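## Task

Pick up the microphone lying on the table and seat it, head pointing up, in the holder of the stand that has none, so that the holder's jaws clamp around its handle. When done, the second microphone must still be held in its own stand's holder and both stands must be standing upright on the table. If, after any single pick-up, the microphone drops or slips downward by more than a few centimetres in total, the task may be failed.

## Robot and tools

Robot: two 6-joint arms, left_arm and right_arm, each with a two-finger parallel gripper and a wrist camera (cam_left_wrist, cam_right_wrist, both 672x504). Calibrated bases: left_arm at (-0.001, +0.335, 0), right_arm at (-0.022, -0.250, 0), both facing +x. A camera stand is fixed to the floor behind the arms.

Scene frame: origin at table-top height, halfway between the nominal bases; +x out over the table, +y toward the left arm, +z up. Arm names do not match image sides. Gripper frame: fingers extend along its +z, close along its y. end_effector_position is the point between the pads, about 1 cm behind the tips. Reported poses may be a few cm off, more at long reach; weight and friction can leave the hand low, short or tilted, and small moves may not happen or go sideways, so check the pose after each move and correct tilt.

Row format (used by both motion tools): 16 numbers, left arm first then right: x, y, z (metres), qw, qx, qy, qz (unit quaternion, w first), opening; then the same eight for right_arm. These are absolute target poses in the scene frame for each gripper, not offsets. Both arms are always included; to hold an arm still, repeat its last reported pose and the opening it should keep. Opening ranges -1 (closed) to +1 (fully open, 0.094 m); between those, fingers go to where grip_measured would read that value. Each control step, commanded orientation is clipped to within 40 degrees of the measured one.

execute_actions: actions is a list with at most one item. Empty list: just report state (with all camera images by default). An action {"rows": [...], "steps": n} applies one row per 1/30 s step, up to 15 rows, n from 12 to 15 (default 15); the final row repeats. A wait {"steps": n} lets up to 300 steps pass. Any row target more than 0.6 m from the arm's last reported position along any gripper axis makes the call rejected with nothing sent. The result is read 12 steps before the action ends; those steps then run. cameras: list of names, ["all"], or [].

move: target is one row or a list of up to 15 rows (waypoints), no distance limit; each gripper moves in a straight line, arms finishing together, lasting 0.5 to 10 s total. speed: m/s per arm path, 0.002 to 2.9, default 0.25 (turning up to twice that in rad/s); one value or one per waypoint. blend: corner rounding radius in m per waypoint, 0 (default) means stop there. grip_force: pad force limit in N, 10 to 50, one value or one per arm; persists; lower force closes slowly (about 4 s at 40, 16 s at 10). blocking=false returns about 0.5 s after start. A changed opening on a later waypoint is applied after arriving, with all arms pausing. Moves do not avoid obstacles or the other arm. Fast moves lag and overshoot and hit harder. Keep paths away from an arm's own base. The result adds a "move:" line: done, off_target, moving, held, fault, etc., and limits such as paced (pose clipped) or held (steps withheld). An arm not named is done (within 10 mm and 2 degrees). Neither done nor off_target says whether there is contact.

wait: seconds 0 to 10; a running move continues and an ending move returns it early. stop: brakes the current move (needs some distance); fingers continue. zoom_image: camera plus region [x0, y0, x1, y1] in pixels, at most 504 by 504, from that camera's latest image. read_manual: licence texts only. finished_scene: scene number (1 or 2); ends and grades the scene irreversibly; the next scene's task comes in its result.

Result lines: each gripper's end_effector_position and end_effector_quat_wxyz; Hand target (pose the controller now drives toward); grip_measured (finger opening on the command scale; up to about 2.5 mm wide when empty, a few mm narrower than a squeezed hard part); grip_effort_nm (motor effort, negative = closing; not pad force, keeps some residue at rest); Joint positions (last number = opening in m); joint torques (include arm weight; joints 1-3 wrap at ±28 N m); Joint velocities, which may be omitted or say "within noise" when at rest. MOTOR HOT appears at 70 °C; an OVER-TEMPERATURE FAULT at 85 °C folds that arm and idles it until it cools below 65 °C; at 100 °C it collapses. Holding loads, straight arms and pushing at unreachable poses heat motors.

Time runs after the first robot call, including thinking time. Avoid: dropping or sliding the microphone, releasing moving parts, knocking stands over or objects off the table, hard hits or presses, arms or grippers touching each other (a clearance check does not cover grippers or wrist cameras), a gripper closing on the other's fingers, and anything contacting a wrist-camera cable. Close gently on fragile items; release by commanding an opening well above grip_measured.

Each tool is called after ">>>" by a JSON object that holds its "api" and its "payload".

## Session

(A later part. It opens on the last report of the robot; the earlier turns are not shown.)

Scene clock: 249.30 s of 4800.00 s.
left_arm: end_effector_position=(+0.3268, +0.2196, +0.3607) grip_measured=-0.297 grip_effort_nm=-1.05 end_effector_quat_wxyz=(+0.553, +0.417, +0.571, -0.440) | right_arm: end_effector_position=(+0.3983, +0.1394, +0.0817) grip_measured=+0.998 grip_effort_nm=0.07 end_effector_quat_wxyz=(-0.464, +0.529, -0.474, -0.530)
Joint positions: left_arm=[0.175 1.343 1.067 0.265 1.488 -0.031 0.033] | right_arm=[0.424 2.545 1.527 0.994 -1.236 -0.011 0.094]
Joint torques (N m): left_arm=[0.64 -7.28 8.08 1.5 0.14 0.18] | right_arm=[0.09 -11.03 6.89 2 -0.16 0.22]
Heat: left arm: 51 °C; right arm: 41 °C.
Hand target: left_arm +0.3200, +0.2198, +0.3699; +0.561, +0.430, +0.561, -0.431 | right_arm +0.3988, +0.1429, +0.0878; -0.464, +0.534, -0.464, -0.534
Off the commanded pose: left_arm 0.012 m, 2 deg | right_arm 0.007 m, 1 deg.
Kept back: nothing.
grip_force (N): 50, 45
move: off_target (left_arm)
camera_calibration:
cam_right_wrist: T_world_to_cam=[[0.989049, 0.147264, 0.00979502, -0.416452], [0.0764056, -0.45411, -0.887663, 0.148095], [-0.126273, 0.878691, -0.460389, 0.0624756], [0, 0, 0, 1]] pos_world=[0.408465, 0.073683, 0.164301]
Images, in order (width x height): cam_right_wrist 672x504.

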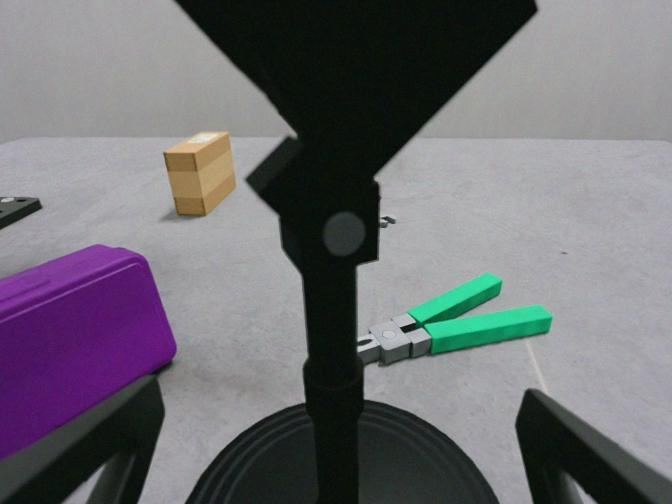

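>>> {"api": "move", "payload": {"target": [0.32, 0.22, 0.37, 0.561, 0.4305, 0.561, -0.4305, -0.55, 0.397, 0.151, 0.079, 0.4639, -0.5337, 0.4639, 0.5337, 1.0], "cameras": ["cam_right_wrist"], "speed": 0.06}}

Scene clock: 251.30 s of 4800.00 s.
left_arm: end_effector_position=(+0.3268, +0.2196, +0.3606) grip_measured=-0.297 grip_effort_nm=-1.05 end_effector_quat_wxyz=(+0.553, +0.417, +0.571, -0.440) | right_arm: end_effector_position=(+0.3932, +0.1466, +0.0700) grip_measured=+0.998 grip_effort_nm=0.07 end_effector_quat_wxyz=(-0.453, +0.530, -0.475, -0.536)
Joint positions: left_arm=[0.175 1.343 1.067 0.265 1.488 -0.031 0.033] | right_arm=[0.44 2.575 1.541 0.992 -1.237 -0.011 0.094]
Joint torques (N m): left_arm=[0.64 -7.27 8.1 1.49 0.14 0.18] | right_arm=[-0.03 -11.32 6.95 2.19 0.03 0.22]
Heat: left arm: 51 °C; right arm: 41 °C.
Hand target: left_arm +0.3200, +0.2198, +0.3699; +0.561, +0.430, +0.561, -0.431 | right_arm +0.3968, +0.1507, +0.0791; -0.464, +0.534, -0.464, -0.533
Off the commanded pose: left_arm 0.012 m, 2 deg | right_arm 0.011 m, 2 deg.
Kept back: nothing.
grip_force (N): 50, 45
move: off_target (left_arm, right_arm)
camera_calibration:
cam_right_wrist: T_world_to_cam=[[0.986522, 0.163468, -0.00729605, -0.41263], [0.0696777, -0.46001, -0.885176, 0.144628], [-0.148054, 0.872737, -0.4652, 0.059899], [0, 0, 0, 1]] pos_world=[0.40586, 0.0817061, 0.152876]
Images, in order (width x height): cam_right_wrist 672x504.

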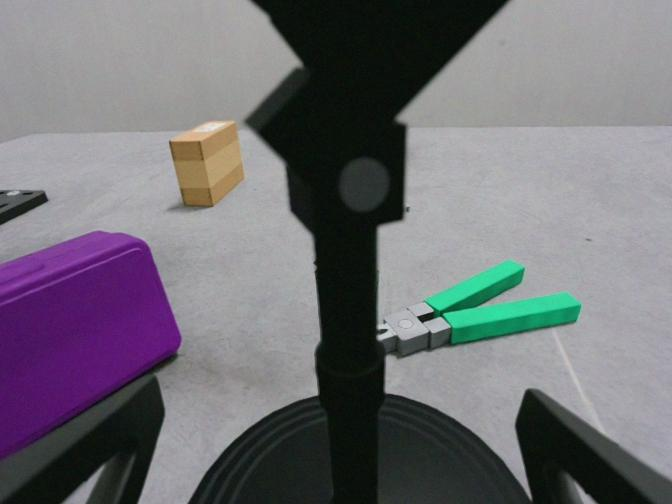

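>>> {"api": "move", "payload": {"target": [[0.32, 0.22, 0.37, 0.561, 0.4305, 0.561, -0.4305, -0.55, 0.4005, 0.1515, 0.080, 0.4639, -0.5337, 0.4639, 0.5337, 1.0],[0.32, 0.22, 0.37, 0.561, 0.4305, 0.561, -0.4305, -0.55, 0.4005, 0.1515, 0.080, 0.4639, -0.5337, 0.4639, 0.5337, -0.9]], "cameras": ["cam_right_wrist"], "speed": 0.06}}

Scene clock: 256.07 s of 4800.00 s.
left_arm: end_effector_position=(+0.3268, +0.2196, +0.3606) grip_measured=-0.297 grip_effort_nm=-1.05 end_effector_quat_wxyz=(+0.553, +0.417, +0.571, -0.440) | right_arm: end_effector_position=(+0.3974, +0.1487, +0.0746) grip_measured=-0.745 grip_effort_nm=-0.94 end_effector_quat_wxyz=(-0.460, +0.533, -0.469, -0.533)
Joint positions: left_arm=[0.175 1.343 1.067 0.264 1.488 -0.03 0.033] | right_arm=[0.44 2.581 1.568 0.992 -1.235 -0.011 0.012]
Joint torques (N m): left_arm=[0.64 -7.25 8.1 1.48 0.14 0.18] | right_arm=[-0.1 -11.22 6.68 2 0.01 0.25]
Heat: left arm: 50 °C; right arm: 43 °C.
Hand target: left_arm +0.3200, +0.2198, +0.3699; +0.561, +0.430, +0.561, -0.431 | right_arm +0.4004, +0.1513, +0.0800; -0.464, +0.534, -0.464, -0.534
Off the commanded pose: left_arm 0.012 m, 2 deg | right_arm 0.007 m, 1 deg.
Kept back: nothing.
grip_force (N): 50, 45
move: off_target (left_arm)
camera_calibration:
cam_right_wrist: T_world_to_cam=[[0.986661, 0.162373, 0.0115913, -0.418409], [0.0848381, -0.452136, -0.887905, 0.142449], [-0.138931, 0.877045, -0.45988, 0.0562579], [0, 0, 0, 1]] pos_world=[0.408558, 0.0830038, 0.157203]
Images, in order (width x height): cam_right_wrist 672x504.

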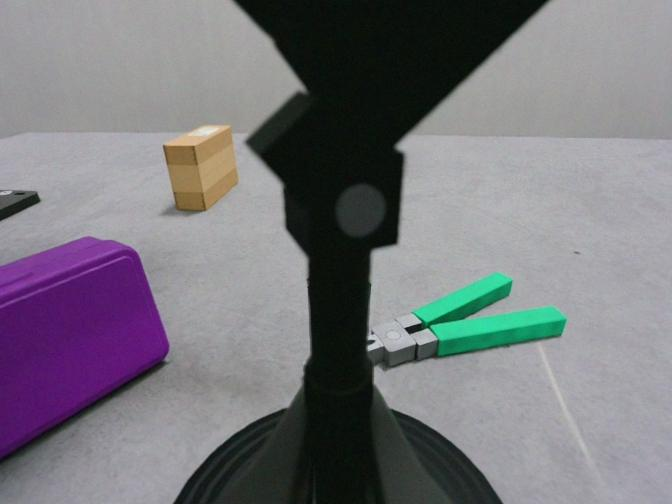

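>>> {"api": "move", "payload": {"target": [[0.32, 0.22, 0.37, 0.561, 0.4305, 0.561, -0.4305, -0.55, 0.4005, 0.1515, 0.080, 0.4639, -0.5337, 0.4639, 0.5337, 1.0],[0.36, 0.23, 0.39, 0.561, 0.4305, 0.561, -0.4305, -0.55, 0.402, 0.118, 0.087, 0.4867, -0.5129, 0.4867, 0.5129, 1.0],[0.42, 0.24, 0.40, 0.4191, 0.088, 0.7016, -0.5695, -0.55, 0.407, 0.070, 0.100, 0.5086, -0.4912, 0.5086, 0.4912, 1.0],[0.524, 0.221, 0.328, 0.4191, 0.088, 0.7016, -0.5695, -0.55, 0.40, -0.03, 0.21, 0.5257, -0.4560, 0.5943, 0.4034, 0.2]], "cameras": ["cam_right_wrist"], "speed": [0.1, 0.1, 0.2, 0.2], "blend": [0, 0.01, 0.02, 0]}}

>>> {"api": "zoom_image", "payload": {"camera": "cam_right_wrist", "region": [180, 0, 440, 260]}}

Scene clock: 266.80 s of 4800.00 s.
left_arm: end_effector_position=(+0.5202, +0.2229, +0.3161) grip_measured=-0.297 grip_effort_nm=-1.05 end_effector_quat_wxyz=(+0.405, +0.076, +0.710, -0.571) | right_arm: end_effector_position=(+0.3949, -0.0299, +0.1881) grip_measured=+0.202 grip_effort_nm=-0.10 end_effector_quat_wxyz=(+0.503, -0.444, +0.611, +0.421)
Joint positions: left_arm=[0.081 1.937 1.55 0.337 1.153 -0.803 0.033] | right_arm=[0.108 1.851 1.076 0.414 -1.161 -0.265 0.056]
Joint torques (N m): left_arm=[-0.38 -10.25 10.21 2.09 0.02 0.01] | right_arm=[-0.32 -10.25 7.79 2.06 -0.08 -0.06]
Heat: left arm: 50 °C; right arm: 46 °C.
Hand target: left_arm +0.5234, +0.2210, +0.3279; +0.419, +0.088, +0.702, -0.569 | right_arm +0.3992, -0.0302, +0.2100; +0.526, -0.456, +0.594, +0.404
Off the commanded pose: left_arm 0.013 m, 2 deg | right_arm 0.022 m, 4 deg.
Kept back: nothing.
grip_force (N): 50, 45
move: off_target (left_arm, right_arm); target 4's new opening was sent with right_arm's hand 0.022 m and 4 deg from that target
camera_calibration:
cam_right_wrist: T_world_to_cam=[[0.973466, -0.223427, -0.0494345, -0.383123], [-0.167659, -0.549369, -0.818587, 0.246399], [0.155737, 0.805155, -0.572252, 0.167292], [0, 0, 0, 1]] pos_world=[0.388215, -0.0849321, 0.278493]
Images, in order (width x height): cam_right_wrist 672x504.

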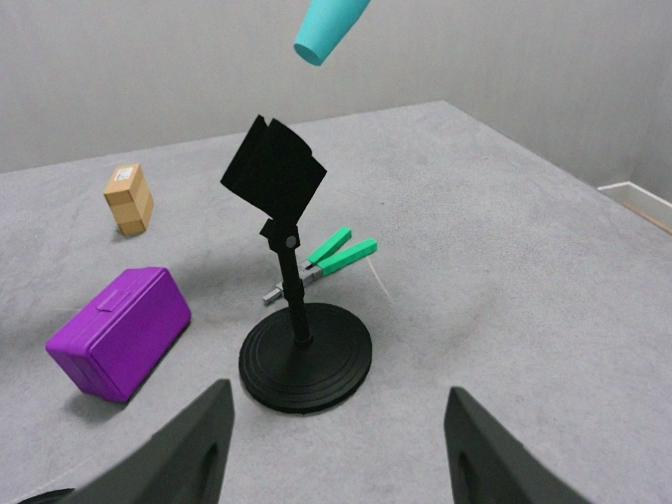

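Scaled by 1.938 from the camera's 672x504 image, which has a finer 960x720 frame.

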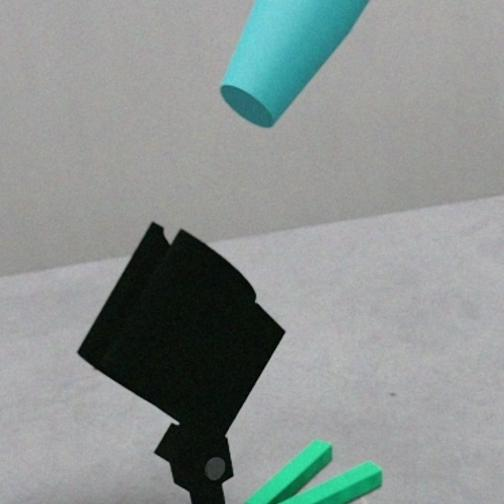

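>>> {"api": "move", "payload": {"target": [0.505, 0.2085, 0.289, 0.4191, 0.088, 0.7016, -0.5695, -0.55, 0.40, -0.03, 0.21, 0.5257, -0.4560, 0.5943, 0.4034, 0.2], "cameras": ["cam_right_wrist"], "speed": 0.06}}

>>> {"api": "zoom_image", "payload": {"camera": "cam_right_wrist", "region": [180, 0, 440, 260]}}

Scene clock: 270.73 s of 4800.00 s.
left_arm: end_effector_position=(+0.5107, +0.2112, +0.2719) grip_measured=-0.297 grip_effort_nm=-1.05 end_effector_quat_wxyz=(+0.402, +0.075, +0.712, -0.571) | right_arm: end_effector_position=(+0.3949, -0.0299, +0.1881) grip_measured=+0.202 grip_effort_nm=-0.09 end_effector_quat_wxyz=(+0.503, -0.444, +0.611, +0.421)
Joint positions: left_arm=[0.056 1.937 1.374 0.507 1.128 -0.803 0.033] | right_arm=[0.108 1.851 1.076 0.414 -1.161 -0.265 0.056]
Joint torques (N m): left_arm=[-0.44 -13.96 6.63 2.12 0.03 0.02] | right_arm=[-0.32 -10.29 7.76 2.03 -0.09 -0.05]
Heat: left arm: 51 °C; right arm: 46 °C.
Hand target: left_arm +0.5050, +0.2086, +0.2889; +0.419, +0.088, +0.702, -0.569 | right_arm +0.3992, -0.0302, +0.2100; +0.526, -0.456, +0.594, +0.404
Off the commanded pose: left_arm 0.018 m, 3 deg | right_arm 0.022 m, 4 deg.
Kept back: nothing.
grip_force (N): 50, 45
move: off_target (left_arm, right_arm)
camera_calibration:
cam_right_wrist: T_world_to_cam=[[0.973466, -0.223427, -0.0494345, -0.383123], [-0.167659, -0.549369, -0.818587, 0.246399], [0.155737, 0.805155, -0.572252, 0.167292], [0, 0, 0, 1]] pos_world=[0.388215, -0.0849321, 0.278493]
Images, in order (width x height): cam_right_wrist 672x504.

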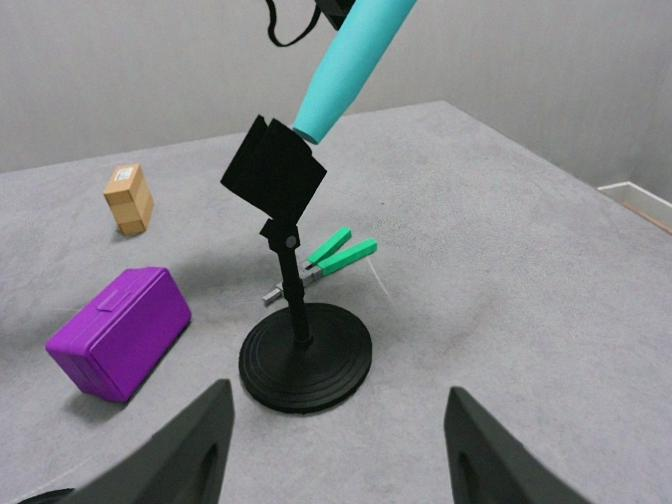

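Scaled by 1.938 from the camera's 672x504 image, which has a finer 960x720 frame.

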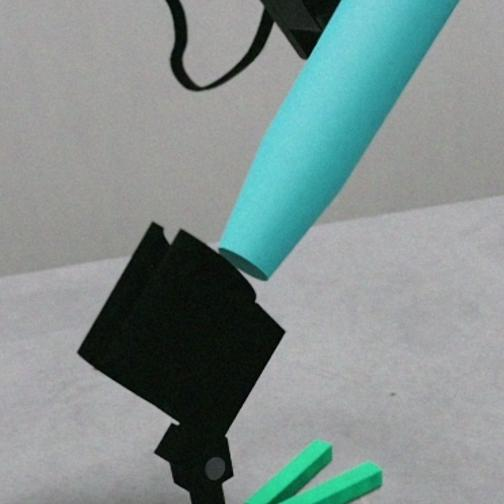

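>>> {"api": "move", "payload": {"target": [0.4935, 0.2065, 0.3035, 0.4191, 0.088, 0.7016, -0.5695, -0.55, 0.40, -0.03, 0.21, 0.5257, -0.4560, 0.5943, 0.4034, 0.2], "cameras": ["cam_right_wrist"], "speed": 0.06}}

>>> {"api": "zoom_image", "payload": {"camera": "cam_right_wrist", "region": [180, 0, 440, 260]}}

Scene clock: 272.27 s of 4800.00 s.
left_arm: end_effector_position=(+0.5005, +0.2100, +0.2908) grip_measured=-0.297 grip_effort_nm=-1.05 end_effector_quat_wxyz=(+0.413, +0.083, +0.706, -0.569) | right_arm: end_effector_position=(+0.3949, -0.0299, +0.1881) grip_measured=+0.202 grip_effort_nm=-0.10 end_effector_quat_wxyz=(+0.503, -0.444, +0.611, +0.421)
Joint positions: left_arm=[0.054 1.882 1.36 0.496 1.125 -0.804 0.033] | right_arm=[0.108 1.851 1.076 0.414 -1.161 -0.265 0.056]
Joint torques (N m): left_arm=[-0.61 -13.68 6.52 1.91 0 0.02] | right_arm=[-0.29 -10.17 7.77 2.05 -0.06 -0.04]
Heat: left arm: 51 °C; right arm: 45 °C.
Hand target: left_arm +0.4936, +0.2065, +0.3034; +0.419, +0.088, +0.702, -0.570 | right_arm +0.3992, -0.0302, +0.2100; +0.526, -0.456, +0.594, +0.404
Off the commanded pose: left_arm 0.015 m, 1 deg | right_arm 0.022 m, 4 deg.
Kept back: nothing.
grip_force (N): 50, 45
move: off_target (left_arm, right_arm)
camera_calibration:
cam_right_wrist: T_world_to_cam=[[0.973466, -0.223427, -0.0494345, -0.383123], [-0.167659, -0.549369, -0.818587, 0.246399], [0.155737, 0.805155, -0.572252, 0.167292], [0, 0, 0, 1]] pos_world=[0.388215, -0.0849321, 0.278493]
Images, in order (width x height): cam_right_wrist 672x504.

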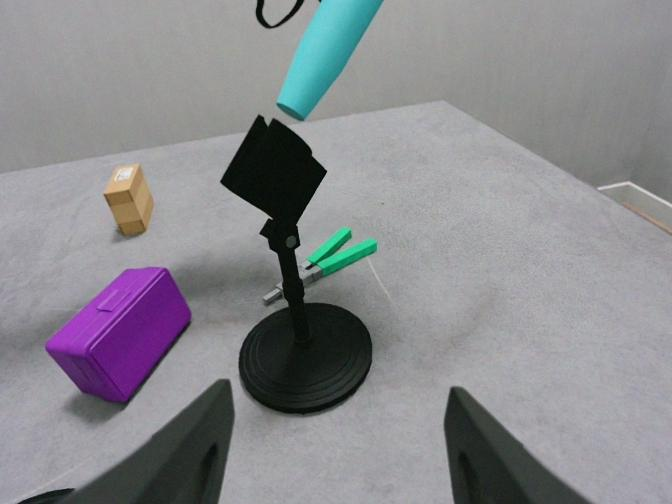

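Scaled by 1.938 from the camera's 672x504 image, which has a finer 960x720 frame.

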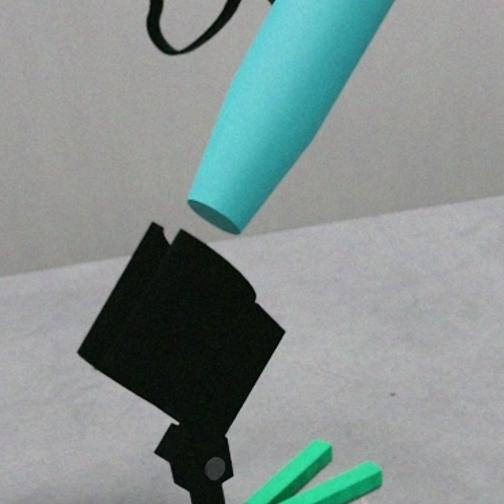

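>>> {"api": "move", "payload": {"target": [0.4751, 0.1967, 0.2855, 0.4191, 0.088, 0.7016, -0.5695, -0.55, 0.40, -0.03, 0.21, 0.5257, -0.4560, 0.5943, 0.4034, 0.2], "cameras": ["cam_right_wrist"], "speed": 0.06}}

>>> {"api": "zoom_image", "payload": {"camera": "cam_right_wrist", "region": [180, 0, 440, 260]}}

Scene clock: 274.73 s of 4800.00 s.
left_arm: end_effector_position=(+0.4833, +0.2002, +0.2666) grip_measured=-0.297 grip_effort_nm=-1.06 end_effector_quat_wxyz=(+0.403, +0.070, +0.713, -0.569) | right_arm: end_effector_position=(+0.3949, -0.0299, +0.1881) grip_measured=+0.202 grip_effort_nm=-0.10 end_effector_quat_wxyz=(+0.503, -0.444, +0.611, +0.421)
Joint positions: left_arm=[0.031 1.838 1.223 0.554 1.094 -0.804 0.033] | right_arm=[0.108 1.851 1.076 0.414 -1.161 -0.265 0.056]
Joint torques (N m): left_arm=[-0.53 -13.55 6.48 2.11 0.1 0.03] | right_arm=[-0.27 -10.26 7.75 2.06 -0.07 -0.06]
Heat: left arm: 51 °C; right arm: 45 °C.
Hand target: left_arm +0.4752, +0.1967, +0.2852; +0.419, +0.088, +0.702, -0.569 | right_arm +0.3992, -0.0302, +0.2100; +0.526, -0.456, +0.594, +0.404
Off the commanded pose: left_arm 0.021 m, 3 deg | right_arm 0.022 m, 4 deg.
Kept back: nothing.
grip_force (N): 50, 45
move: off_target (left_arm, right_arm)
camera_calibration:
cam_right_wrist: T_world_to_cam=[[0.973466, -0.223427, -0.0494345, -0.383123], [-0.167659, -0.549369, -0.818587, 0.246399], [0.155737, 0.805155, -0.572252, 0.167292], [0, 0, 0, 1]] pos_world=[0.388215, -0.0849321, 0.278493]
Images, in order (width x height): cam_right_wrist 672x504.

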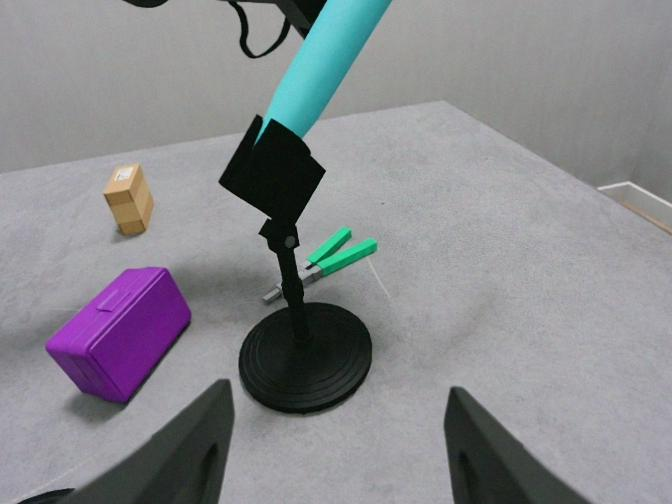

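Scaled by 1.938 from the camera's 672x504 image, which has a finer 960x720 frame.

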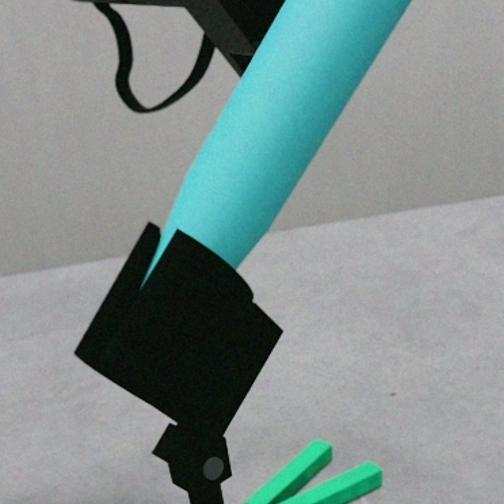

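>>> {"api": "move", "payload": {"target": [[0.4751, 0.1967, 0.2855, 0.4191, 0.088, 0.7016, -0.5695, -0.55, 0.407, 0.070, 0.100, 0.5086, -0.4912, 0.5086, 0.4912, 1.0],[0.4751, 0.1967, 0.2855, 0.4191, 0.088, 0.7016, -0.5695, -0.55, 0.402, 0.118, 0.088, 0.4867, -0.5129, 0.4867, 0.5129, 1.0],[0.4751, 0.1967, 0.2855, 0.4191, 0.088, 0.7016, -0.5695, -0.55, 0.4005, 0.148, 0.081, 0.4639, -0.5337, 0.4639, 0.5337, 1.0]], "cameras": ["cam_right_wrist"], "speed": [0.2, 0.1, 0.06], "blend": [0.01, 0.01, 0]}}

Scene clock: 278.03 s of 4800.00 s.
left_arm: end_effector_position=(+0.4833, +0.2002, +0.2668) grip_measured=-0.297 grip_effort_nm=-1.05 end_effector_quat_wxyz=(+0.403, +0.071, +0.713, -0.569) | right_arm: end_effector_position=(+0.3995, +0.1448, +0.0746) grip_measured=+0.998 grip_effort_nm=0.07 end_effector_quat_wxyz=(-0.464, +0.529, -0.473, -0.530)
Joint positions: left_arm=[0.031 1.838 1.223 0.557 1.094 -0.804 0.033] | right_arm=[0.433 2.574 1.553 0.995 -1.229 -0.013 0.094]
Joint torques (N m): left_arm=[-0.51 -13.55 6.54 2.15 0.1 0.03] | right_arm=[-0.1 -11.18 6.99 2 -0.11 0.26]
Heat: left arm: 52 °C; right arm: 45 °C.
Hand target: left_arm +0.4751, +0.1966, +0.2853; +0.419, +0.088, +0.702, -0.569 | right_arm +0.4004, +0.1479, +0.0809; -0.464, +0.534, -0.464, -0.533
Off the commanded pose: left_arm 0.021 m, 3 deg | right_arm 0.007 m, 1 deg.
Kept back: nothing.
grip_force (N): 50, 45
move: off_target (left_arm)
camera_calibration:
cam_right_wrist: T_world_to_cam=[[0.988865, 0.148407, 0.0110388, -0.418673], [0.0780932, -0.454344, -0.887397, 0.143433], [-0.12668, 0.878377, -0.460875, 0.0548934], [0, 0, 0, 1]] pos_world=[0.409764, 0.0790846, 0.157202]
Images, in order (width x height): cam_right_wrist 672x504.

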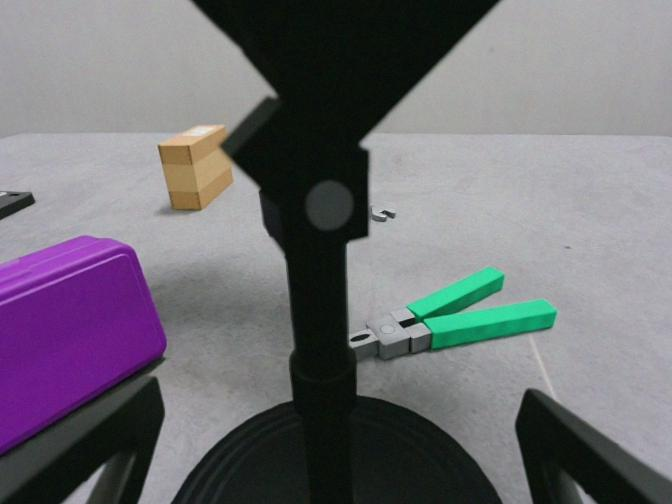

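>>> {"api": "move", "payload": {"target": [[0.4751, 0.1967, 0.2855, 0.4191, 0.088, 0.7016, -0.5695, -0.55, 0.3970, 0.1515, 0.081, 0.4639, -0.5337, 0.4639, 0.5337, 1.0],[0.4751, 0.1967, 0.2855, 0.4191, 0.088, 0.7016, -0.5695, -0.55, 0.3970, 0.1515, 0.081, 0.4639, -0.5337, 0.4639, 0.5337, -0.9]], "cameras": ["cam_right_wrist"], "speed": 0.06}}

Scene clock: 282.73 s of 4800.00 s.
left_arm: end_effector_position=(+0.4845, +0.2008, +0.2675) grip_measured=-0.297 grip_effort_nm=-1.05 end_effector_quat_wxyz=(+0.407, +0.069, +0.712, -0.567) | right_arm: end_effector_position=(+0.3959, +0.1475, +0.0747) grip_measured=-0.746 grip_effort_nm=-0.93 end_effector_quat_wxyz=(-0.461, +0.532, -0.470, -0.533)
Joint positions: left_arm=[0.031 1.838 1.223 0.562 1.086 -0.804 0.033] | right_arm=[0.439 2.574 1.553 0.996 -1.234 -0.013 0.012]
Joint torques (N m): left_arm=[-0.51 -13.52 6.57 2.1 0.15 0.02] | right_arm=[0.1 -11.51 6.31 2.05 0.03 0.3]
Heat: left arm: 54 °C; right arm: 45 °C.
Hand target: left_arm +0.4753, +0.1967, +0.2852; +0.419, +0.088, +0.702, -0.569 | right_arm +0.3968, +0.1514, +0.0810; -0.464, +0.534, -0.464, -0.534
Off the commanded pose: left_arm 0.021 m, 3 deg | right_arm 0.008 m, 1 deg.
Kept back: nothing.
grip_force (N): 50, 45
move: off_target (left_arm)
camera_calibration:
cam_right_wrist: T_world_to_cam=[[0.98697, 0.160505, 0.0112943, -0.41648], [0.083848, -0.453144, -0.887485, 0.142603], [-0.137328, 0.876869, -0.460698, 0.0565255], [0, 0, 0, 1]] pos_world=[0.406859, 0.0819013, 0.157303]
Images, in order (width x height): cam_right_wrist 672x504.

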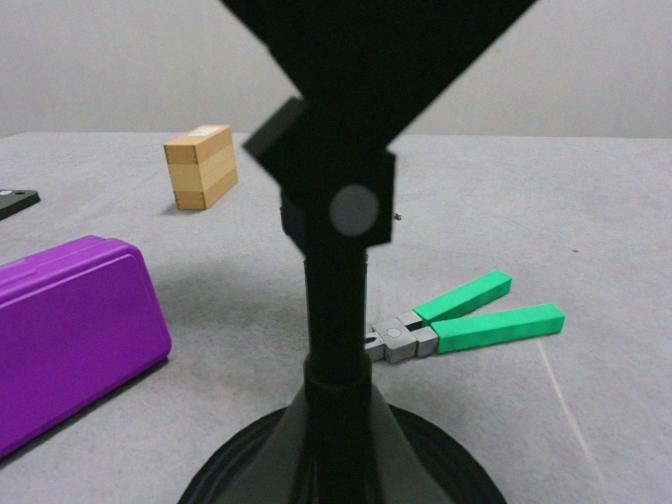

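>>> {"api": "move", "payload": {"target": [0.4585, 0.1880, 0.2690, 0.4191, 0.088, 0.7016, -0.5695, -0.55, 0.3970, 0.1515, 0.081, 0.4639, -0.5337, 0.4639, 0.5337, -0.9], "cameras": ["cam_right_wrist"], "speed": 0.04}}

Scene clock: 284.20 s of 4800.00 s.
left_arm: end_effector_position=(+0.4736, +0.2015, +0.2681) grip_measured=-0.297 grip_effort_nm=-1.05 end_effector_quat_wxyz=(+0.440, +0.071, +0.702, -0.555) | right_arm: end_effector_position=(+0.3953, +0.1474, +0.0747) grip_measured=-0.746 grip_effort_nm=-0.95 end_effector_quat_wxyz=(-0.462, +0.535, -0.467, -0.532)
Joint positions: left_arm=[0.025 1.789 1.123 0.673 1.037 -0.806 0.033] | right_arm=[0.439 2.574 1.553 0.996 -1.237 -0.021 0.012]
Joint velocities: left_arm=[-0.022 0.012 -0.046 -0.007 0.007 -0.051 0] | right_arm=[within noise]
Joint torques (N m): left_arm=[-1.96 -11.63 5.27 1.74 0.37 0.05] | right_arm=[0.14 -11.58 6.16 2.04 0.07 0.35]
Heat: left arm: 54 °C; right arm: 45 °C.
Hand target: left_arm +0.4591, +0.1883, +0.2691; +0.419, +0.088, +0.702, -0.569 | right_arm +0.3968, +0.1514, +0.0810; -0.464, +0.534, -0.464, -0.534
Off the commanded pose: left_arm 0.020 m, 3 deg | right_arm 0.008 m, 0 deg.
Kept back: nothing.
grip_force (N): 50, 45
move: off_target (left_arm)
camera_calibration:
cam_right_wrist: T_world_to_cam=[[0.98628, 0.163953, 0.0192726, -0.416733], [0.0924405, -0.451784, -0.887325, 0.13903], [-0.136772, 0.876933, -0.460741, 0.0562526], [0, 0, 0, 1]] pos_world=[0.405857, 0.0818059, 0.157314]
Images, in order (width x height): cam_right_wrist 672x504.

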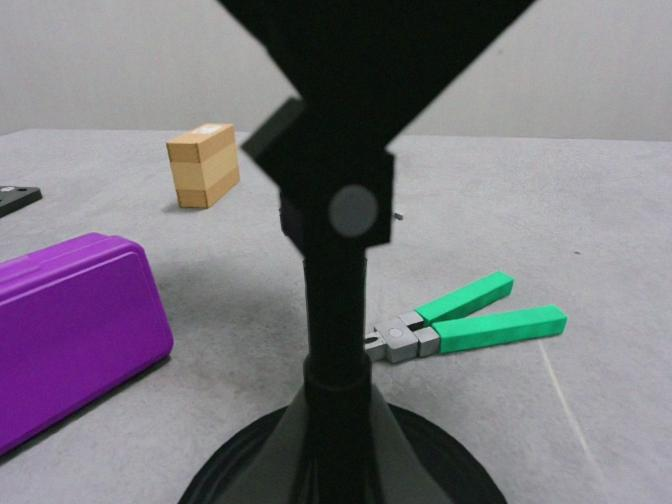

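>>> {"api": "move", "payload": {"target": [0.4480, 0.1700, 0.2450, 0.4191, 0.088, 0.7016, -0.5695, -0.55, 0.3970, 0.1515, 0.081, 0.4639, -0.5337, 0.4639, 0.5337, -0.9], "cameras": ["cam_right_wrist"], "speed": 0.04}}

Scene clock: 287.17 s of 4800.00 s.
left_arm: end_effector_position=(+0.4668, +0.1931, +0.2667) grip_measured=-0.297 grip_effort_nm=-1.05 end_effector_quat_wxyz=(+0.475, +0.075, +0.685, -0.547) | right_arm: end_effector_position=(+0.3945, +0.1468, +0.0753) grip_measured=-0.746 grip_effort_nm=-0.95 end_effector_quat_wxyz=(-0.462, +0.537, -0.464, -0.532)
Joint positions: left_arm=[-0.007 1.774 1.035 0.827 0.966 -0.82 0.033] | right_arm=[0.438 2.574 1.553 1 -1.244 -0.021 0.012]
Joint torques (N m): left_arm=[-3.45 -9.37 4.15 1.32 0.54 0.15] | right_arm=[0.31 -11.63 6.12 1.97 0.15 0.38]
Heat: left arm: 55 °C; right arm: 45 °C.
Hand target: left_arm +0.4484, +0.1710, +0.2463; +0.420, +0.088, +0.701, -0.570 | right_arm +0.3968, +0.1513, +0.0810; -0.464, +0.534, -0.464, -0.534
Off the commanded pose: left_arm 0.037 m, 7 deg | right_arm 0.008 m, 0 deg.
Kept back: nothing.
grip_force (N): 50, 45
move: off_target (left_arm)
camera_calibration:
cam_right_wrist: T_world_to_cam=[[0.98524, 0.169537, 0.0236474, -0.416641], [0.0986172, -0.449247, -0.887948, 0.136576], [-0.139917, 0.877174, -0.459336, 0.0581173], [0, 0, 0, 1]] pos_world=[0.405154, 0.0810134, 0.15782]
Images, in order (width x height): cam_right_wrist 672x504.

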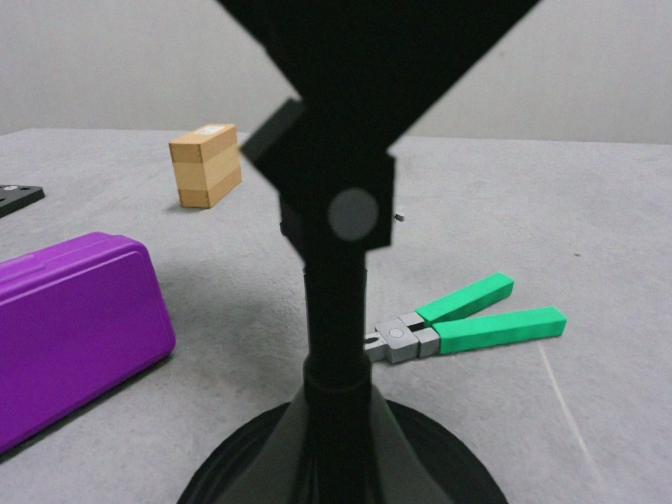

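>>> {"api": "move", "payload": {"target": [0.4660, 0.1780, 0.2150, 0.4056, 0.0616, 0.7044, -0.5792, -0.55, 0.3970, 0.1515, 0.081, 0.4639, -0.5337, 0.4639, 0.5337, -0.9], "cameras": ["cam_right_wrist"], "speed": 0.04}}

Scene clock: 289.73 s of 4800.00 s.
left_arm: end_effector_position=(+0.4735, +0.1931, +0.2580) grip_measured=-0.297 grip_effort_nm=-1.05 end_effector_quat_wxyz=(+0.467, +0.057, +0.675, -0.569) | right_arm: end_effector_position=(+0.3949, +0.1469, +0.0753) grip_measured=-0.747 grip_effort_nm=-0.95 end_effector_quat_wxyz=(-0.463, +0.536, -0.464, -0.532)
Joint positions: left_arm=[-0.007 1.839 1.032 0.953 0.966 -0.921 0.033] | right_arm=[0.438 2.574 1.553 1.001 -1.242 -0.022 0.012]
Joint torques (N m): left_arm=[-1.62 -5.16 4.59 1.2 0.55 0.46] | right_arm=[0.18 -11.55 6.22 1.99 0.11 0.35]
Heat: left arm: 54 °C; right arm: 45 °C.
Hand target: left_arm +0.4644, +0.1788, +0.2173; +0.407, +0.061, +0.702, -0.582 | right_arm +0.3968, +0.1514, +0.0810; -0.464, +0.534, -0.464, -0.534
Off the commanded pose: left_arm 0.046 m, 8 deg | right_arm 0.008 m, 0 deg.
Kept back: nothing.
grip_force (N): 50, 45
move: off_target (left_arm)
camera_calibration:
cam_right_wrist: T_world_to_cam=[[0.985615, 0.16723, 0.0244281, -0.416943], [0.0982507, -0.449362, -0.88793, 0.136756], [-0.137512, 0.877558, -0.459329, 0.057054], [0, 0, 0, 1]] pos_world=[0.405355, 0.0811102, 0.157821]
Images, in order (width x height): cam_right_wrist 672x504.

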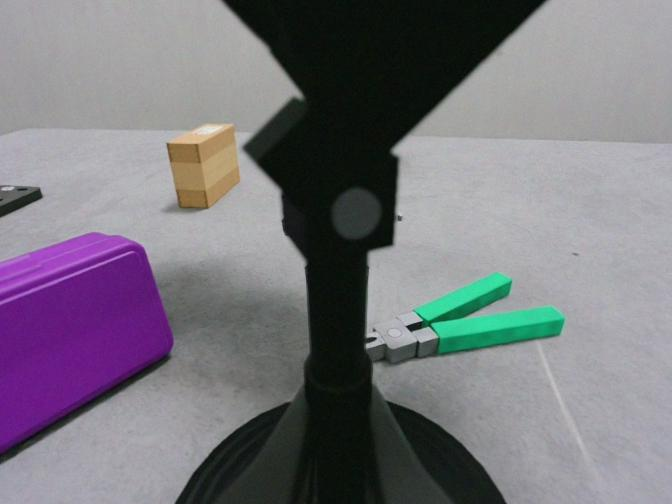

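>>> {"api": "execute_actions", "payload": {"actions": [], "cameras": ["cam_left_wrist"]}}

Scene clock: 291.07 s of 4800.00 s.
left_arm: end_effector_position=(+0.4736, +0.1931, +0.2580) grip_measured=-0.297 grip_effort_nm=-1.05 end_effector_quat_wxyz=(+0.466, +0.057, +0.674, -0.570) | right_arm: end_effector_position=(+0.3949, +0.1469, +0.0753) grip_measured=-0.747 grip_effort_nm=-0.95 end_effector_quat_wxyz=(-0.463, +0.536, -0.464, -0.532)
Joint positions: left_arm=[-0.007 1.84 1.032 0.956 0.966 -0.923 0.033] | right_arm=[0.438 2.574 1.553 1.001 -1.242 -0.022 0.012]
Joint velocities: within noise
Joint torques (N m): left_arm=[-1.61 -5.27 4.59 1.22 0.56 0.45] | right_arm=[0.36 -11.59 6.08 2 0.13 0.36]
Heat: left arm: 54 °C; right arm: 45 °C.
Hand target: left_arm +0.4644, +0.1788, +0.2173; +0.407, +0.061, +0.702, -0.582 | right_arm +0.3968, +0.1514, +0.0810; -0.464, +0.534, -0.464, -0.534
Off the commanded pose: left_arm 0.046 m, 8 deg | right_arm 0.008 m, 0 deg.
Steps of this call (1-40: nothing new was sent). Readings (end_effector_position of left_arm | right_arm):
1: (+0.4735, +0.1931, +0.2580) | (+0.3949, +0.1469, +0.0753)
2: (+0.4736, +0.1931, +0.2579) | (+0.3949, +0.1469, +0.0753)
4: (+0.4736, +0.1931, +0.2580) | (+0.3949, +0.1469, +0.0753)
8: (+0.4736, +0.1931, +0.2579) | (+0.3949, +0.1469, +0.0753)
40: the state above
grip_force (N): 50, 45
camera_calibration:
cam_left_wrist: T_world_to_cam=[[-0.561818, -0.387553, 0.730865, 0.152998], [-0.783481, -0.0343263, -0.620467, 0.57755], [0.265551, -0.921208, -0.284355, 0.222446], [0, 0, 0, 1]] pos_world=[0.479386, 0.284039, 0.309784]
Images, in order (width x height): cam_left_wrist 672x504.

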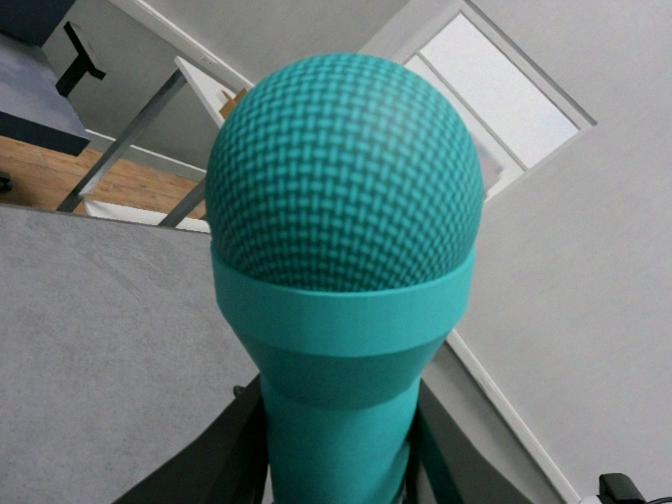

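>>> {"api": "move", "payload": {"target": [[0.475, 0.1935, 0.2650, 0.4191, 0.088, 0.7016, -0.5695, -0.55, 0.3970, 0.1515, 0.081, 0.4639, -0.5337, 0.4639, 0.5337, -0.9],[0.5350, 0.2250, 0.3350, 0.4191, 0.088, 0.7016, -0.5695, -0.55, 0.3970, 0.1515, 0.081, 0.4639, -0.5337, 0.4639, 0.5337, -0.9]], "cameras": ["all"], "speed": 0.06}}

Scene clock: 296.17 s of 4800.00 s.
left_arm: end_effector_position=(+0.5320, +0.2227, +0.3302) grip_measured=-0.297 grip_effort_nm=-1.05 end_effector_quat_wxyz=(+0.416, +0.082, +0.705, -0.569) | right_arm: end_effector_position=(+0.3990, +0.1505, +0.0764) grip_measured=-0.748 grip_effort_nm=-0.95 end_effector_quat_wxyz=(-0.462, +0.528, -0.474, -0.533)
Joint positions: left_arm=[0.077 1.973 1.638 0.32 1.142 -0.81 0.033] | right_arm=[0.443 2.58 1.569 0.994 -1.221 0.003 0.012]
Joint torques (N m): left_arm=[0.68 -9.96 10.21 1.85 0.16 0.08] | right_arm=[-0.08 -12.08 5.12 2.12 -0.13 0.07]
Heat: left arm: 53 °C; right arm: 46 °C.
Hand target: left_arm +0.5348, +0.2250, +0.3348; +0.419, +0.088, +0.702, -0.570 | right_arm +0.3970, +0.1515, +0.0810; -0.464, +0.534, -0.464, -0.534
Off the commanded pose: left_arm 0.006 m, 1 deg | right_arm 0.005 m, 1 deg.
Kept back: nothing.
grip_force (N): 50, 45
move: done
camera_calibration:
cam_left_wrist: T_world_to_cam=[[-0.545568, -0.386619, 0.74356, 0.131458], [-0.822015, 0.0740506, -0.56463, 0.646982], [0.163235, -0.919262, -0.358206, 0.333269], [0, 0, 0, 1]] pos_world=[0.549147, 0.309276, 0.386938]
cam_right_wrist: T_world_to_cam=[[0.988472, 0.151349, 0.00413153, -0.418795], [0.0729678, -0.452295, -0.888878, 0.149485], [-0.132662, 0.878933, -0.458125, 0.0527992], [0, 0, 0, 1]] pos_world=[0.410064, 0.0845885, 0.158793]

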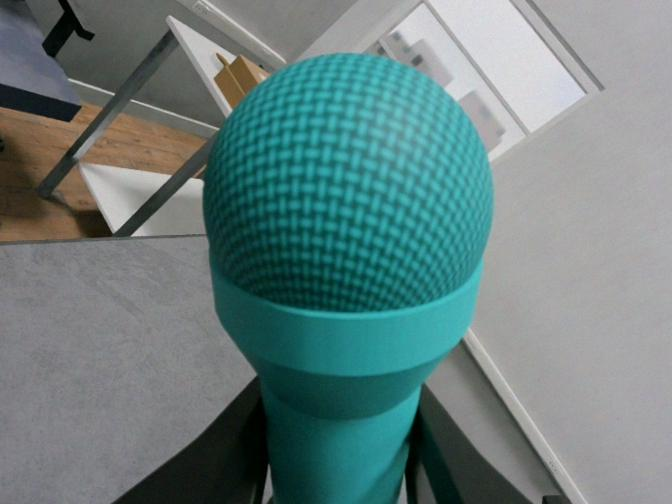

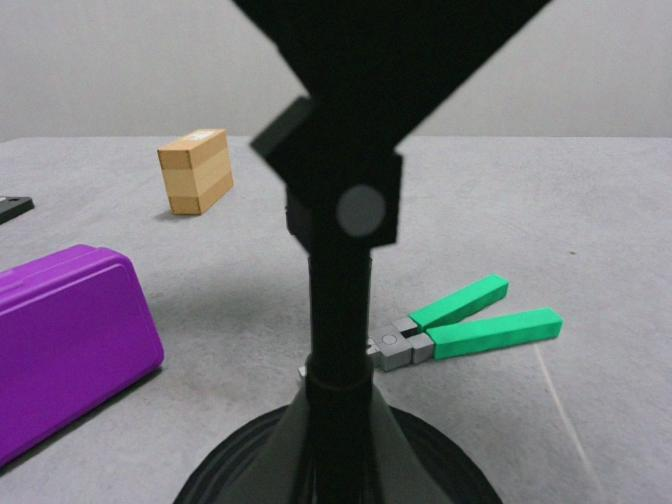

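>>> {"api": "move", "payload": {"target": [[0.5350, 0.2250, 0.3350, 0.4191, 0.088, 0.7016, -0.5695, -0.55, 0.3970, 0.1515, 0.081, 0.4639, -0.5337, 0.4639, 0.5337, 1.0],[0.5350, 0.2250, 0.3350, 0.4191, 0.088, 0.7016, -0.5695, -0.55, 0.401, 0.118, 0.088, 0.4867, -0.5129, 0.4867, 0.5129, 1.0],[0.5350, 0.2250, 0.3350, 0.4191, 0.088, 0.7016, -0.5695, -0.55, 0.407, 0.070, 0.100, 0.5086, -0.4912, 0.5086, 0.4912, 1.0],[0.5300, 0.2230, 0.3300, 0.4191, 0.088, 0.7016, -0.5695, -0.55, 0.40, -0.03, 0.22, 0.5257, -0.4560, 0.5943, 0.4034, 1.0]], "cameras": ["cam_right_wrist"], "speed": [0.1, 0.1, 0.2, 0.2], "blend": [0, 0.01, 0.02, 0]}}

>>> {"api": "zoom_image", "payload": {"camera": "cam_right_wrist", "region": [180, 0, 440, 260]}}

Scene clock: 311.03 s of 4800.00 s.
left_arm: end_effector_position=(+0.5319, +0.2227, +0.3297) grip_measured=-0.297 grip_effort_nm=-1.05 end_effector_quat_wxyz=(+0.415, +0.081, +0.705, -0.569) | right_arm: end_effector_position=(+0.3945, -0.0303, +0.1966) grip_measured=+0.998 grip_effort_nm=0.07 end_effector_quat_wxyz=(+0.502, -0.443, +0.612, +0.422)
Joint positions: left_arm=[0.077 1.973 1.638 0.317 1.143 -0.81 0.033] | right_arm=[0.108 1.833 1.091 0.38 -1.162 -0.262 0.094]
Joint torques (N m): left_arm=[0.28 -11.64 6.41 2.08 0.12 0.11] | right_arm=[-0.29 -10.1 8.35 2.06 -0.07 -0.05]
Heat: left arm: 55 °C; right arm: 47 °C.
Hand target: left_arm +0.5300, +0.2229, +0.3299; +0.419, +0.088, +0.702, -0.569 | right_arm +0.3991, -0.0303, +0.2200; +0.526, -0.456, +0.594, +0.403
Off the commanded pose: left_arm 0.002 m, 1 deg | right_arm 0.024 m, 4 deg.
Kept back: nothing.
grip_force (N): 50, 45
move: off_target (right_arm)
camera_calibration:
cam_right_wrist: T_world_to_cam=[[0.973113, -0.224117, -0.0531356, -0.381555], [-0.17105, -0.548677, -0.818349, 0.254423], [0.154252, 0.805435, -0.57226, 0.173095], [0, 0, 0, 1]] pos_world=[0.388115, -0.0853331, 0.286988]
Images, in order (width x height): cam_right_wrist 672x504.

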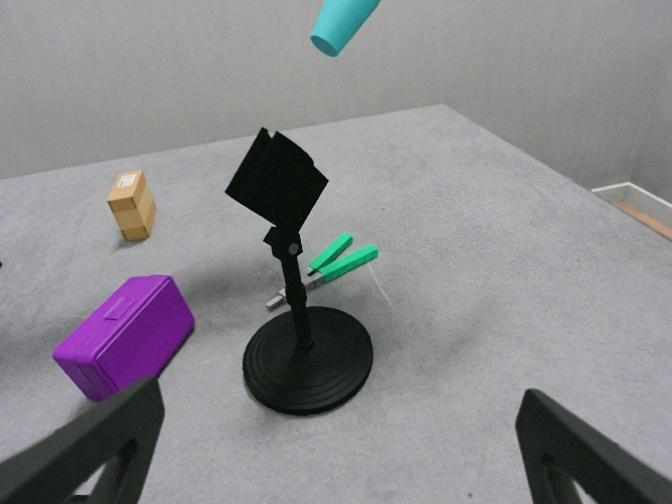

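Scaled by 1.938 from the camera's 672x504 image, which has a finer 960x720 frame.

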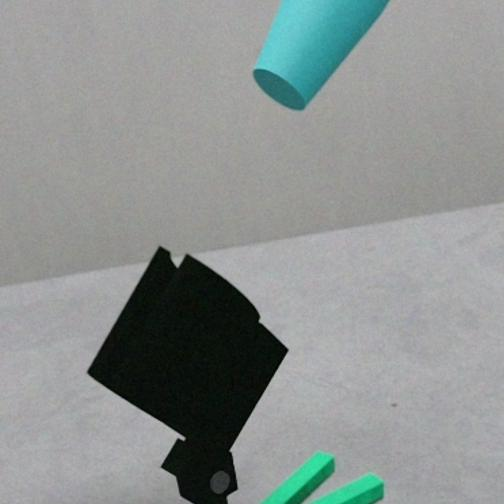

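>>> {"api": "move", "payload": {"target": [0.5010, 0.2120, 0.2985, 0.4319, 0.0696, 0.7037, -0.5599, -0.55, 0.40, -0.03, 0.22, 0.5257, -0.4560, 0.5943, 0.4034, 1.0], "cameras": ["cam_right_wrist"], "speed": 0.08}}

>>> {"api": "zoom_image", "payload": {"camera": "cam_right_wrist", "region": [180, 0, 440, 260]}}

Scene clock: 317.23 s of 4800.00 s.
left_arm: end_effector_position=(+0.5072, +0.2136, +0.2800) grip_measured=-0.297 grip_effort_nm=-1.05 end_effector_quat_wxyz=(+0.412, +0.055, +0.715, -0.563) | right_arm: end_effector_position=(+0.3944, -0.0303, +0.1960) grip_measured=+0.998 grip_effort_nm=0.07 end_effector_quat_wxyz=(+0.501, -0.443, +0.612, +0.421)
Joint positions: left_arm=[0.054 1.889 1.346 0.484 1.079 -0.81 0.033] | right_arm=[0.108 1.833 1.091 0.376 -1.161 -0.265 0.094]
Joint torques (N m): left_arm=[-0.27 -13.87 6.61 2.16 0.02 0.06] | right_arm=[-0.28 -10.07 8.38 2.05 -0.09 -0.07]
Heat: left arm: 56 °C; right arm: 46 °C.
Hand target: left_arm +0.5009, +0.2119, +0.2983; +0.431, +0.070, +0.704, -0.560 | right_arm +0.3991, -0.0303, +0.2200; +0.526, -0.456, +0.594, +0.403
Off the commanded pose: left_arm 0.020 m, 3 deg | right_arm 0.025 m, 4 deg.
Kept back: nothing.
grip_force (N): 50, 45
move: off_target (left_arm, right_arm)
camera_calibration:
cam_right_wrist: T_world_to_cam=[[0.973023, -0.224212, -0.0543673, -0.381179], [-0.172365, -0.549839, -0.817293, 0.254175], [0.153354, 0.804615, -0.573652, 0.173404], [0, 0, 0, 1]] pos_world=[0.388115, -0.0852332, 0.286486]
Images, in order (width x height): cam_right_wrist 672x504.

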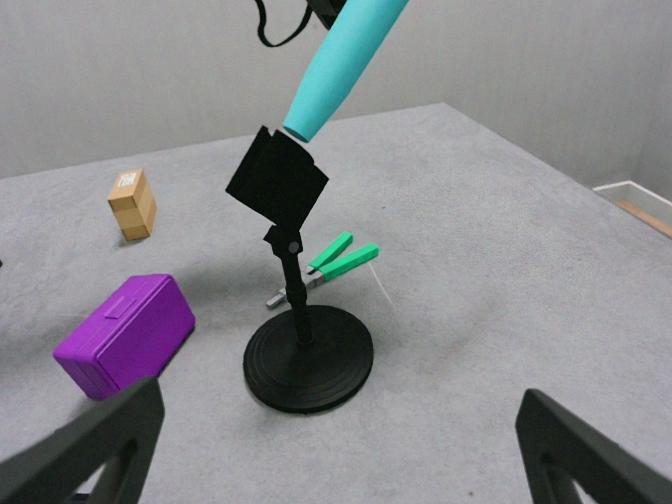

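Scaled by 1.938 from the camera's 672x504 image, which has a finer 960x720 frame.

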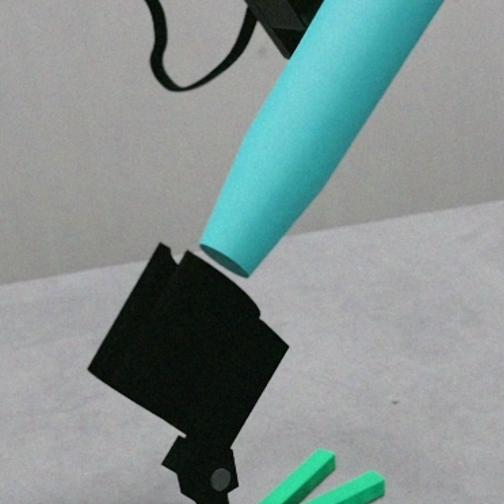

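>>> {"api": "move", "payload": {"target": [0.4785, 0.2010, 0.2890, 0.4319, 0.0696, 0.7037, -0.5599, -0.55, 0.40, -0.03, 0.22, 0.5257, -0.4560, 0.5943, 0.4034, 1.0], "cameras": ["cam_right_wrist"], "speed": 0.06}}

>>> {"api": "zoom_image", "payload": {"camera": "cam_right_wrist", "region": [180, 0, 440, 260]}}

Scene clock: 318.57 s of 4800.00 s.
left_arm: end_effector_position=(+0.4863, +0.2039, +0.2704) grip_measured=-0.297 grip_effort_nm=-1.05 end_effector_quat_wxyz=(+0.414, +0.052, +0.716, -0.560) | right_arm: end_effector_position=(+0.3944, -0.0303, +0.1960) grip_measured=+0.998 grip_effort_nm=0.07 end_effector_quat_wxyz=(+0.501, -0.443, +0.612, +0.421)
Joint positions: left_arm=[0.03 1.818 1.215 0.544 1.047 -0.81 0.033] | right_arm=[0.108 1.833 1.091 0.376 -1.161 -0.265 0.094]
Joint torques (N m): left_arm=[-0.47 -13.34 6.63 2.18 0.09 0.06] | right_arm=[-0.29 -10.19 8.39 2.06 -0.09 -0.05]
Heat: left arm: 57 °C; right arm: 46 °C.
Hand target: left_arm +0.4785, +0.2009, +0.2887; +0.432, +0.070, +0.704, -0.560 | right_arm +0.3991, -0.0303, +0.2200; +0.526, -0.456, +0.594, +0.403
Off the commanded pose: left_arm 0.020 m, 3 deg | right_arm 0.025 m, 4 deg.
Kept back: nothing.
grip_force (N): 50, 45
move: off_target (left_arm, right_arm)
camera_calibration:
cam_right_wrist: T_world_to_cam=[[0.973023, -0.224212, -0.0543673, -0.381179], [-0.172365, -0.549839, -0.817293, 0.254175], [0.153354, 0.804615, -0.573652, 0.173404], [0, 0, 0, 1]] pos_world=[0.388115, -0.0852332, 0.286486]
Images, in order (width x height): cam_right_wrist 672x504.

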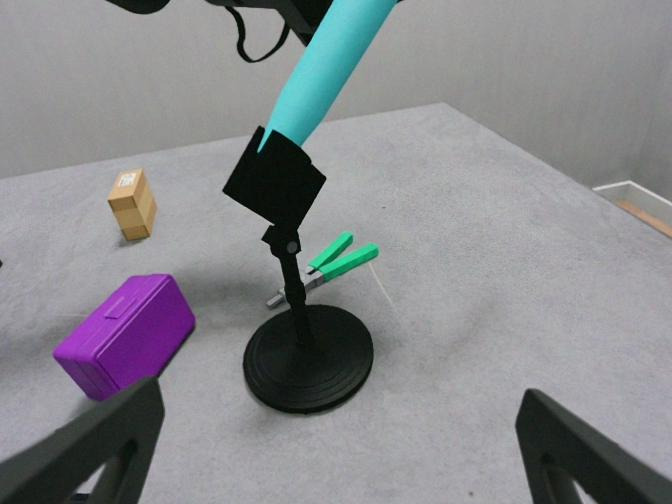

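Scaled by 1.938 from the camera's 672x504 image, which has a finer 960x720 frame.

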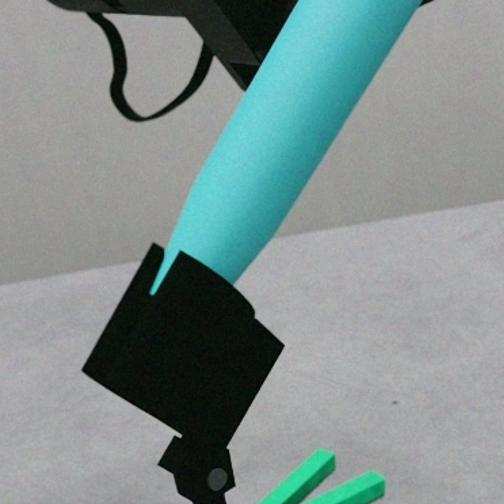

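>>> {"api": "move", "payload": {"target": [[0.4785, 0.2010, 0.2890, 0.4319, 0.0696, 0.7037, -0.5599, -0.55, 0.407, 0.070, 0.100, 0.5086, -0.4912, 0.5086, 0.4912, 1.0],[0.4785, 0.2010, 0.2890, 0.4319, 0.0696, 0.7037, -0.5599, -0.55, 0.404, 0.118, 0.088, 0.4867, -0.5129, 0.4867, 0.5129, 1.0],[0.4785, 0.2010, 0.2890, 0.4319, 0.0696, 0.7037, -0.5599, -0.55, 0.4010, 0.1545, 0.081, 0.4639, -0.5337, 0.4639, 0.5337, 1.0]], "cameras": ["cam_right_wrist"], "speed": [0.2, 0.1, 0.06], "blend": [0.01, 0.01, 0]}}

Scene clock: 322.07 s of 4800.00 s.
left_arm: end_effector_position=(+0.4866, +0.2041, +0.2706) grip_measured=-0.297 grip_effort_nm=-1.05 end_effector_quat_wxyz=(+0.415, +0.052, +0.715, -0.560) | right_arm: end_effector_position=(+0.3997, +0.1515, +0.0744) grip_measured=+0.998 grip_effort_nm=0.07 end_effector_quat_wxyz=(-0.463, +0.530, -0.473, -0.530)
Joint positions: left_arm=[0.03 1.818 1.215 0.547 1.045 -0.81 0.033] | right_arm=[0.444 2.584 1.575 0.984 -1.218 -0.013 0.094]
Joint torques (N m): left_arm=[-0.44 -13.33 6.57 2.18 0.09 0.06] | right_arm=[-0.06 -11.3 7.05 1.99 -0.14 0.22]
Heat: left arm: 57 °C; right arm: 47 °C.
Hand target: left_arm +0.4786, +0.2009, +0.2888; +0.432, +0.070, +0.704, -0.560 | right_arm +0.4008, +0.1544, +0.0809; -0.464, +0.534, -0.464, -0.533
Off the commanded pose: left_arm 0.020 m, 3 deg | right_arm 0.007 m, 1 deg.
Kept back: nothing.
grip_force (N): 50, 45
move: off_target (left_arm)
camera_calibration:
cam_right_wrist: T_world_to_cam=[[0.988753, 0.149173, 0.0107104, -0.419945], [0.07819, -0.454555, -0.88728, 0.146281], [-0.12749, 0.878138, -0.461107, 0.049254], [0, 0, 0, 1]] pos_world=[0.410064, 0.0858857, 0.157002]
Images, in order (width x height): cam_right_wrist 672x504.

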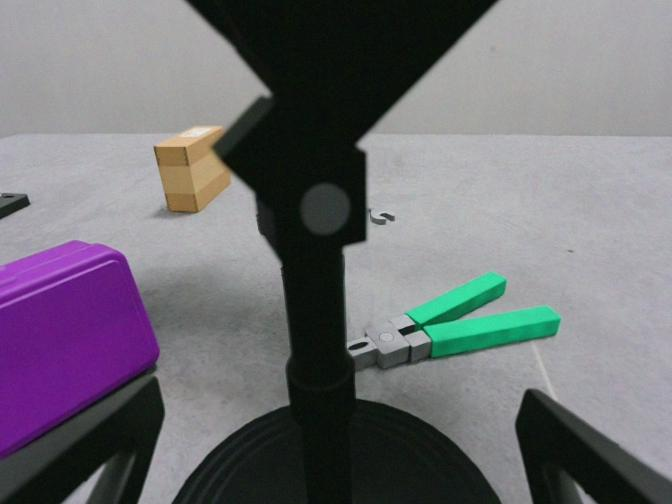

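>>> {"api": "move", "payload": {"target": [[0.4785, 0.2010, 0.2890, 0.4319, 0.0696, 0.7037, -0.5599, -0.55, 0.3975, 0.1550, 0.081, 0.4639, -0.5337, 0.4639, 0.5337, 1.0],[0.4785, 0.2010, 0.2890, 0.4319, 0.0696, 0.7037, -0.5599, -0.55, 0.3975, 0.1550, 0.081, 0.4639, -0.5337, 0.4639, 0.5337, -0.95]], "cameras": [], "speed": 0.06, "grip_force": [50, 50]}}

Scene clock: 323.80 s of 4800.00 s.
left_arm: end_effector_position=(+0.4883, +0.2053, +0.2716) grip_measured=-0.297 grip_effort_nm=-1.05 end_effector_quat_wxyz=(+0.421, +0.050, +0.714, -0.557) | right_arm: end_effector_position=(+0.3974, +0.1516, +0.0747) grip_measured=-0.762 grip_effort_nm=-1.18 end_effector_quat_wxyz=(-0.462, +0.534, -0.468, -0.532)
Joint positions: left_arm=[0.031 1.818 1.215 0.553 1.034 -0.81 0.033] | right_arm=[0.445 2.584 1.575 0.986 -1.229 -0.016 0.011]
Joint torques (N m): left_arm=[-0.46 -13.24 6.6 2.12 0.18 0.06] | right_arm=[0.18 -11.93 5.61 2.06 0.02 0.31]
Heat: left arm: 56 °C; right arm: 47 °C.
Hand target: left_arm +0.4787, +0.2009, +0.2887; +0.432, +0.070, +0.704, -0.560 | right_arm +0.3974, +0.1548, +0.0809; -0.464, +0.534, -0.464, -0.534
Off the commanded pose: left_arm 0.020 m, 3 deg | right_arm 0.007 m, 1 deg.
Kept back: nothing.
move: off_target (left_arm)
No camera images: "cameras" was empty.


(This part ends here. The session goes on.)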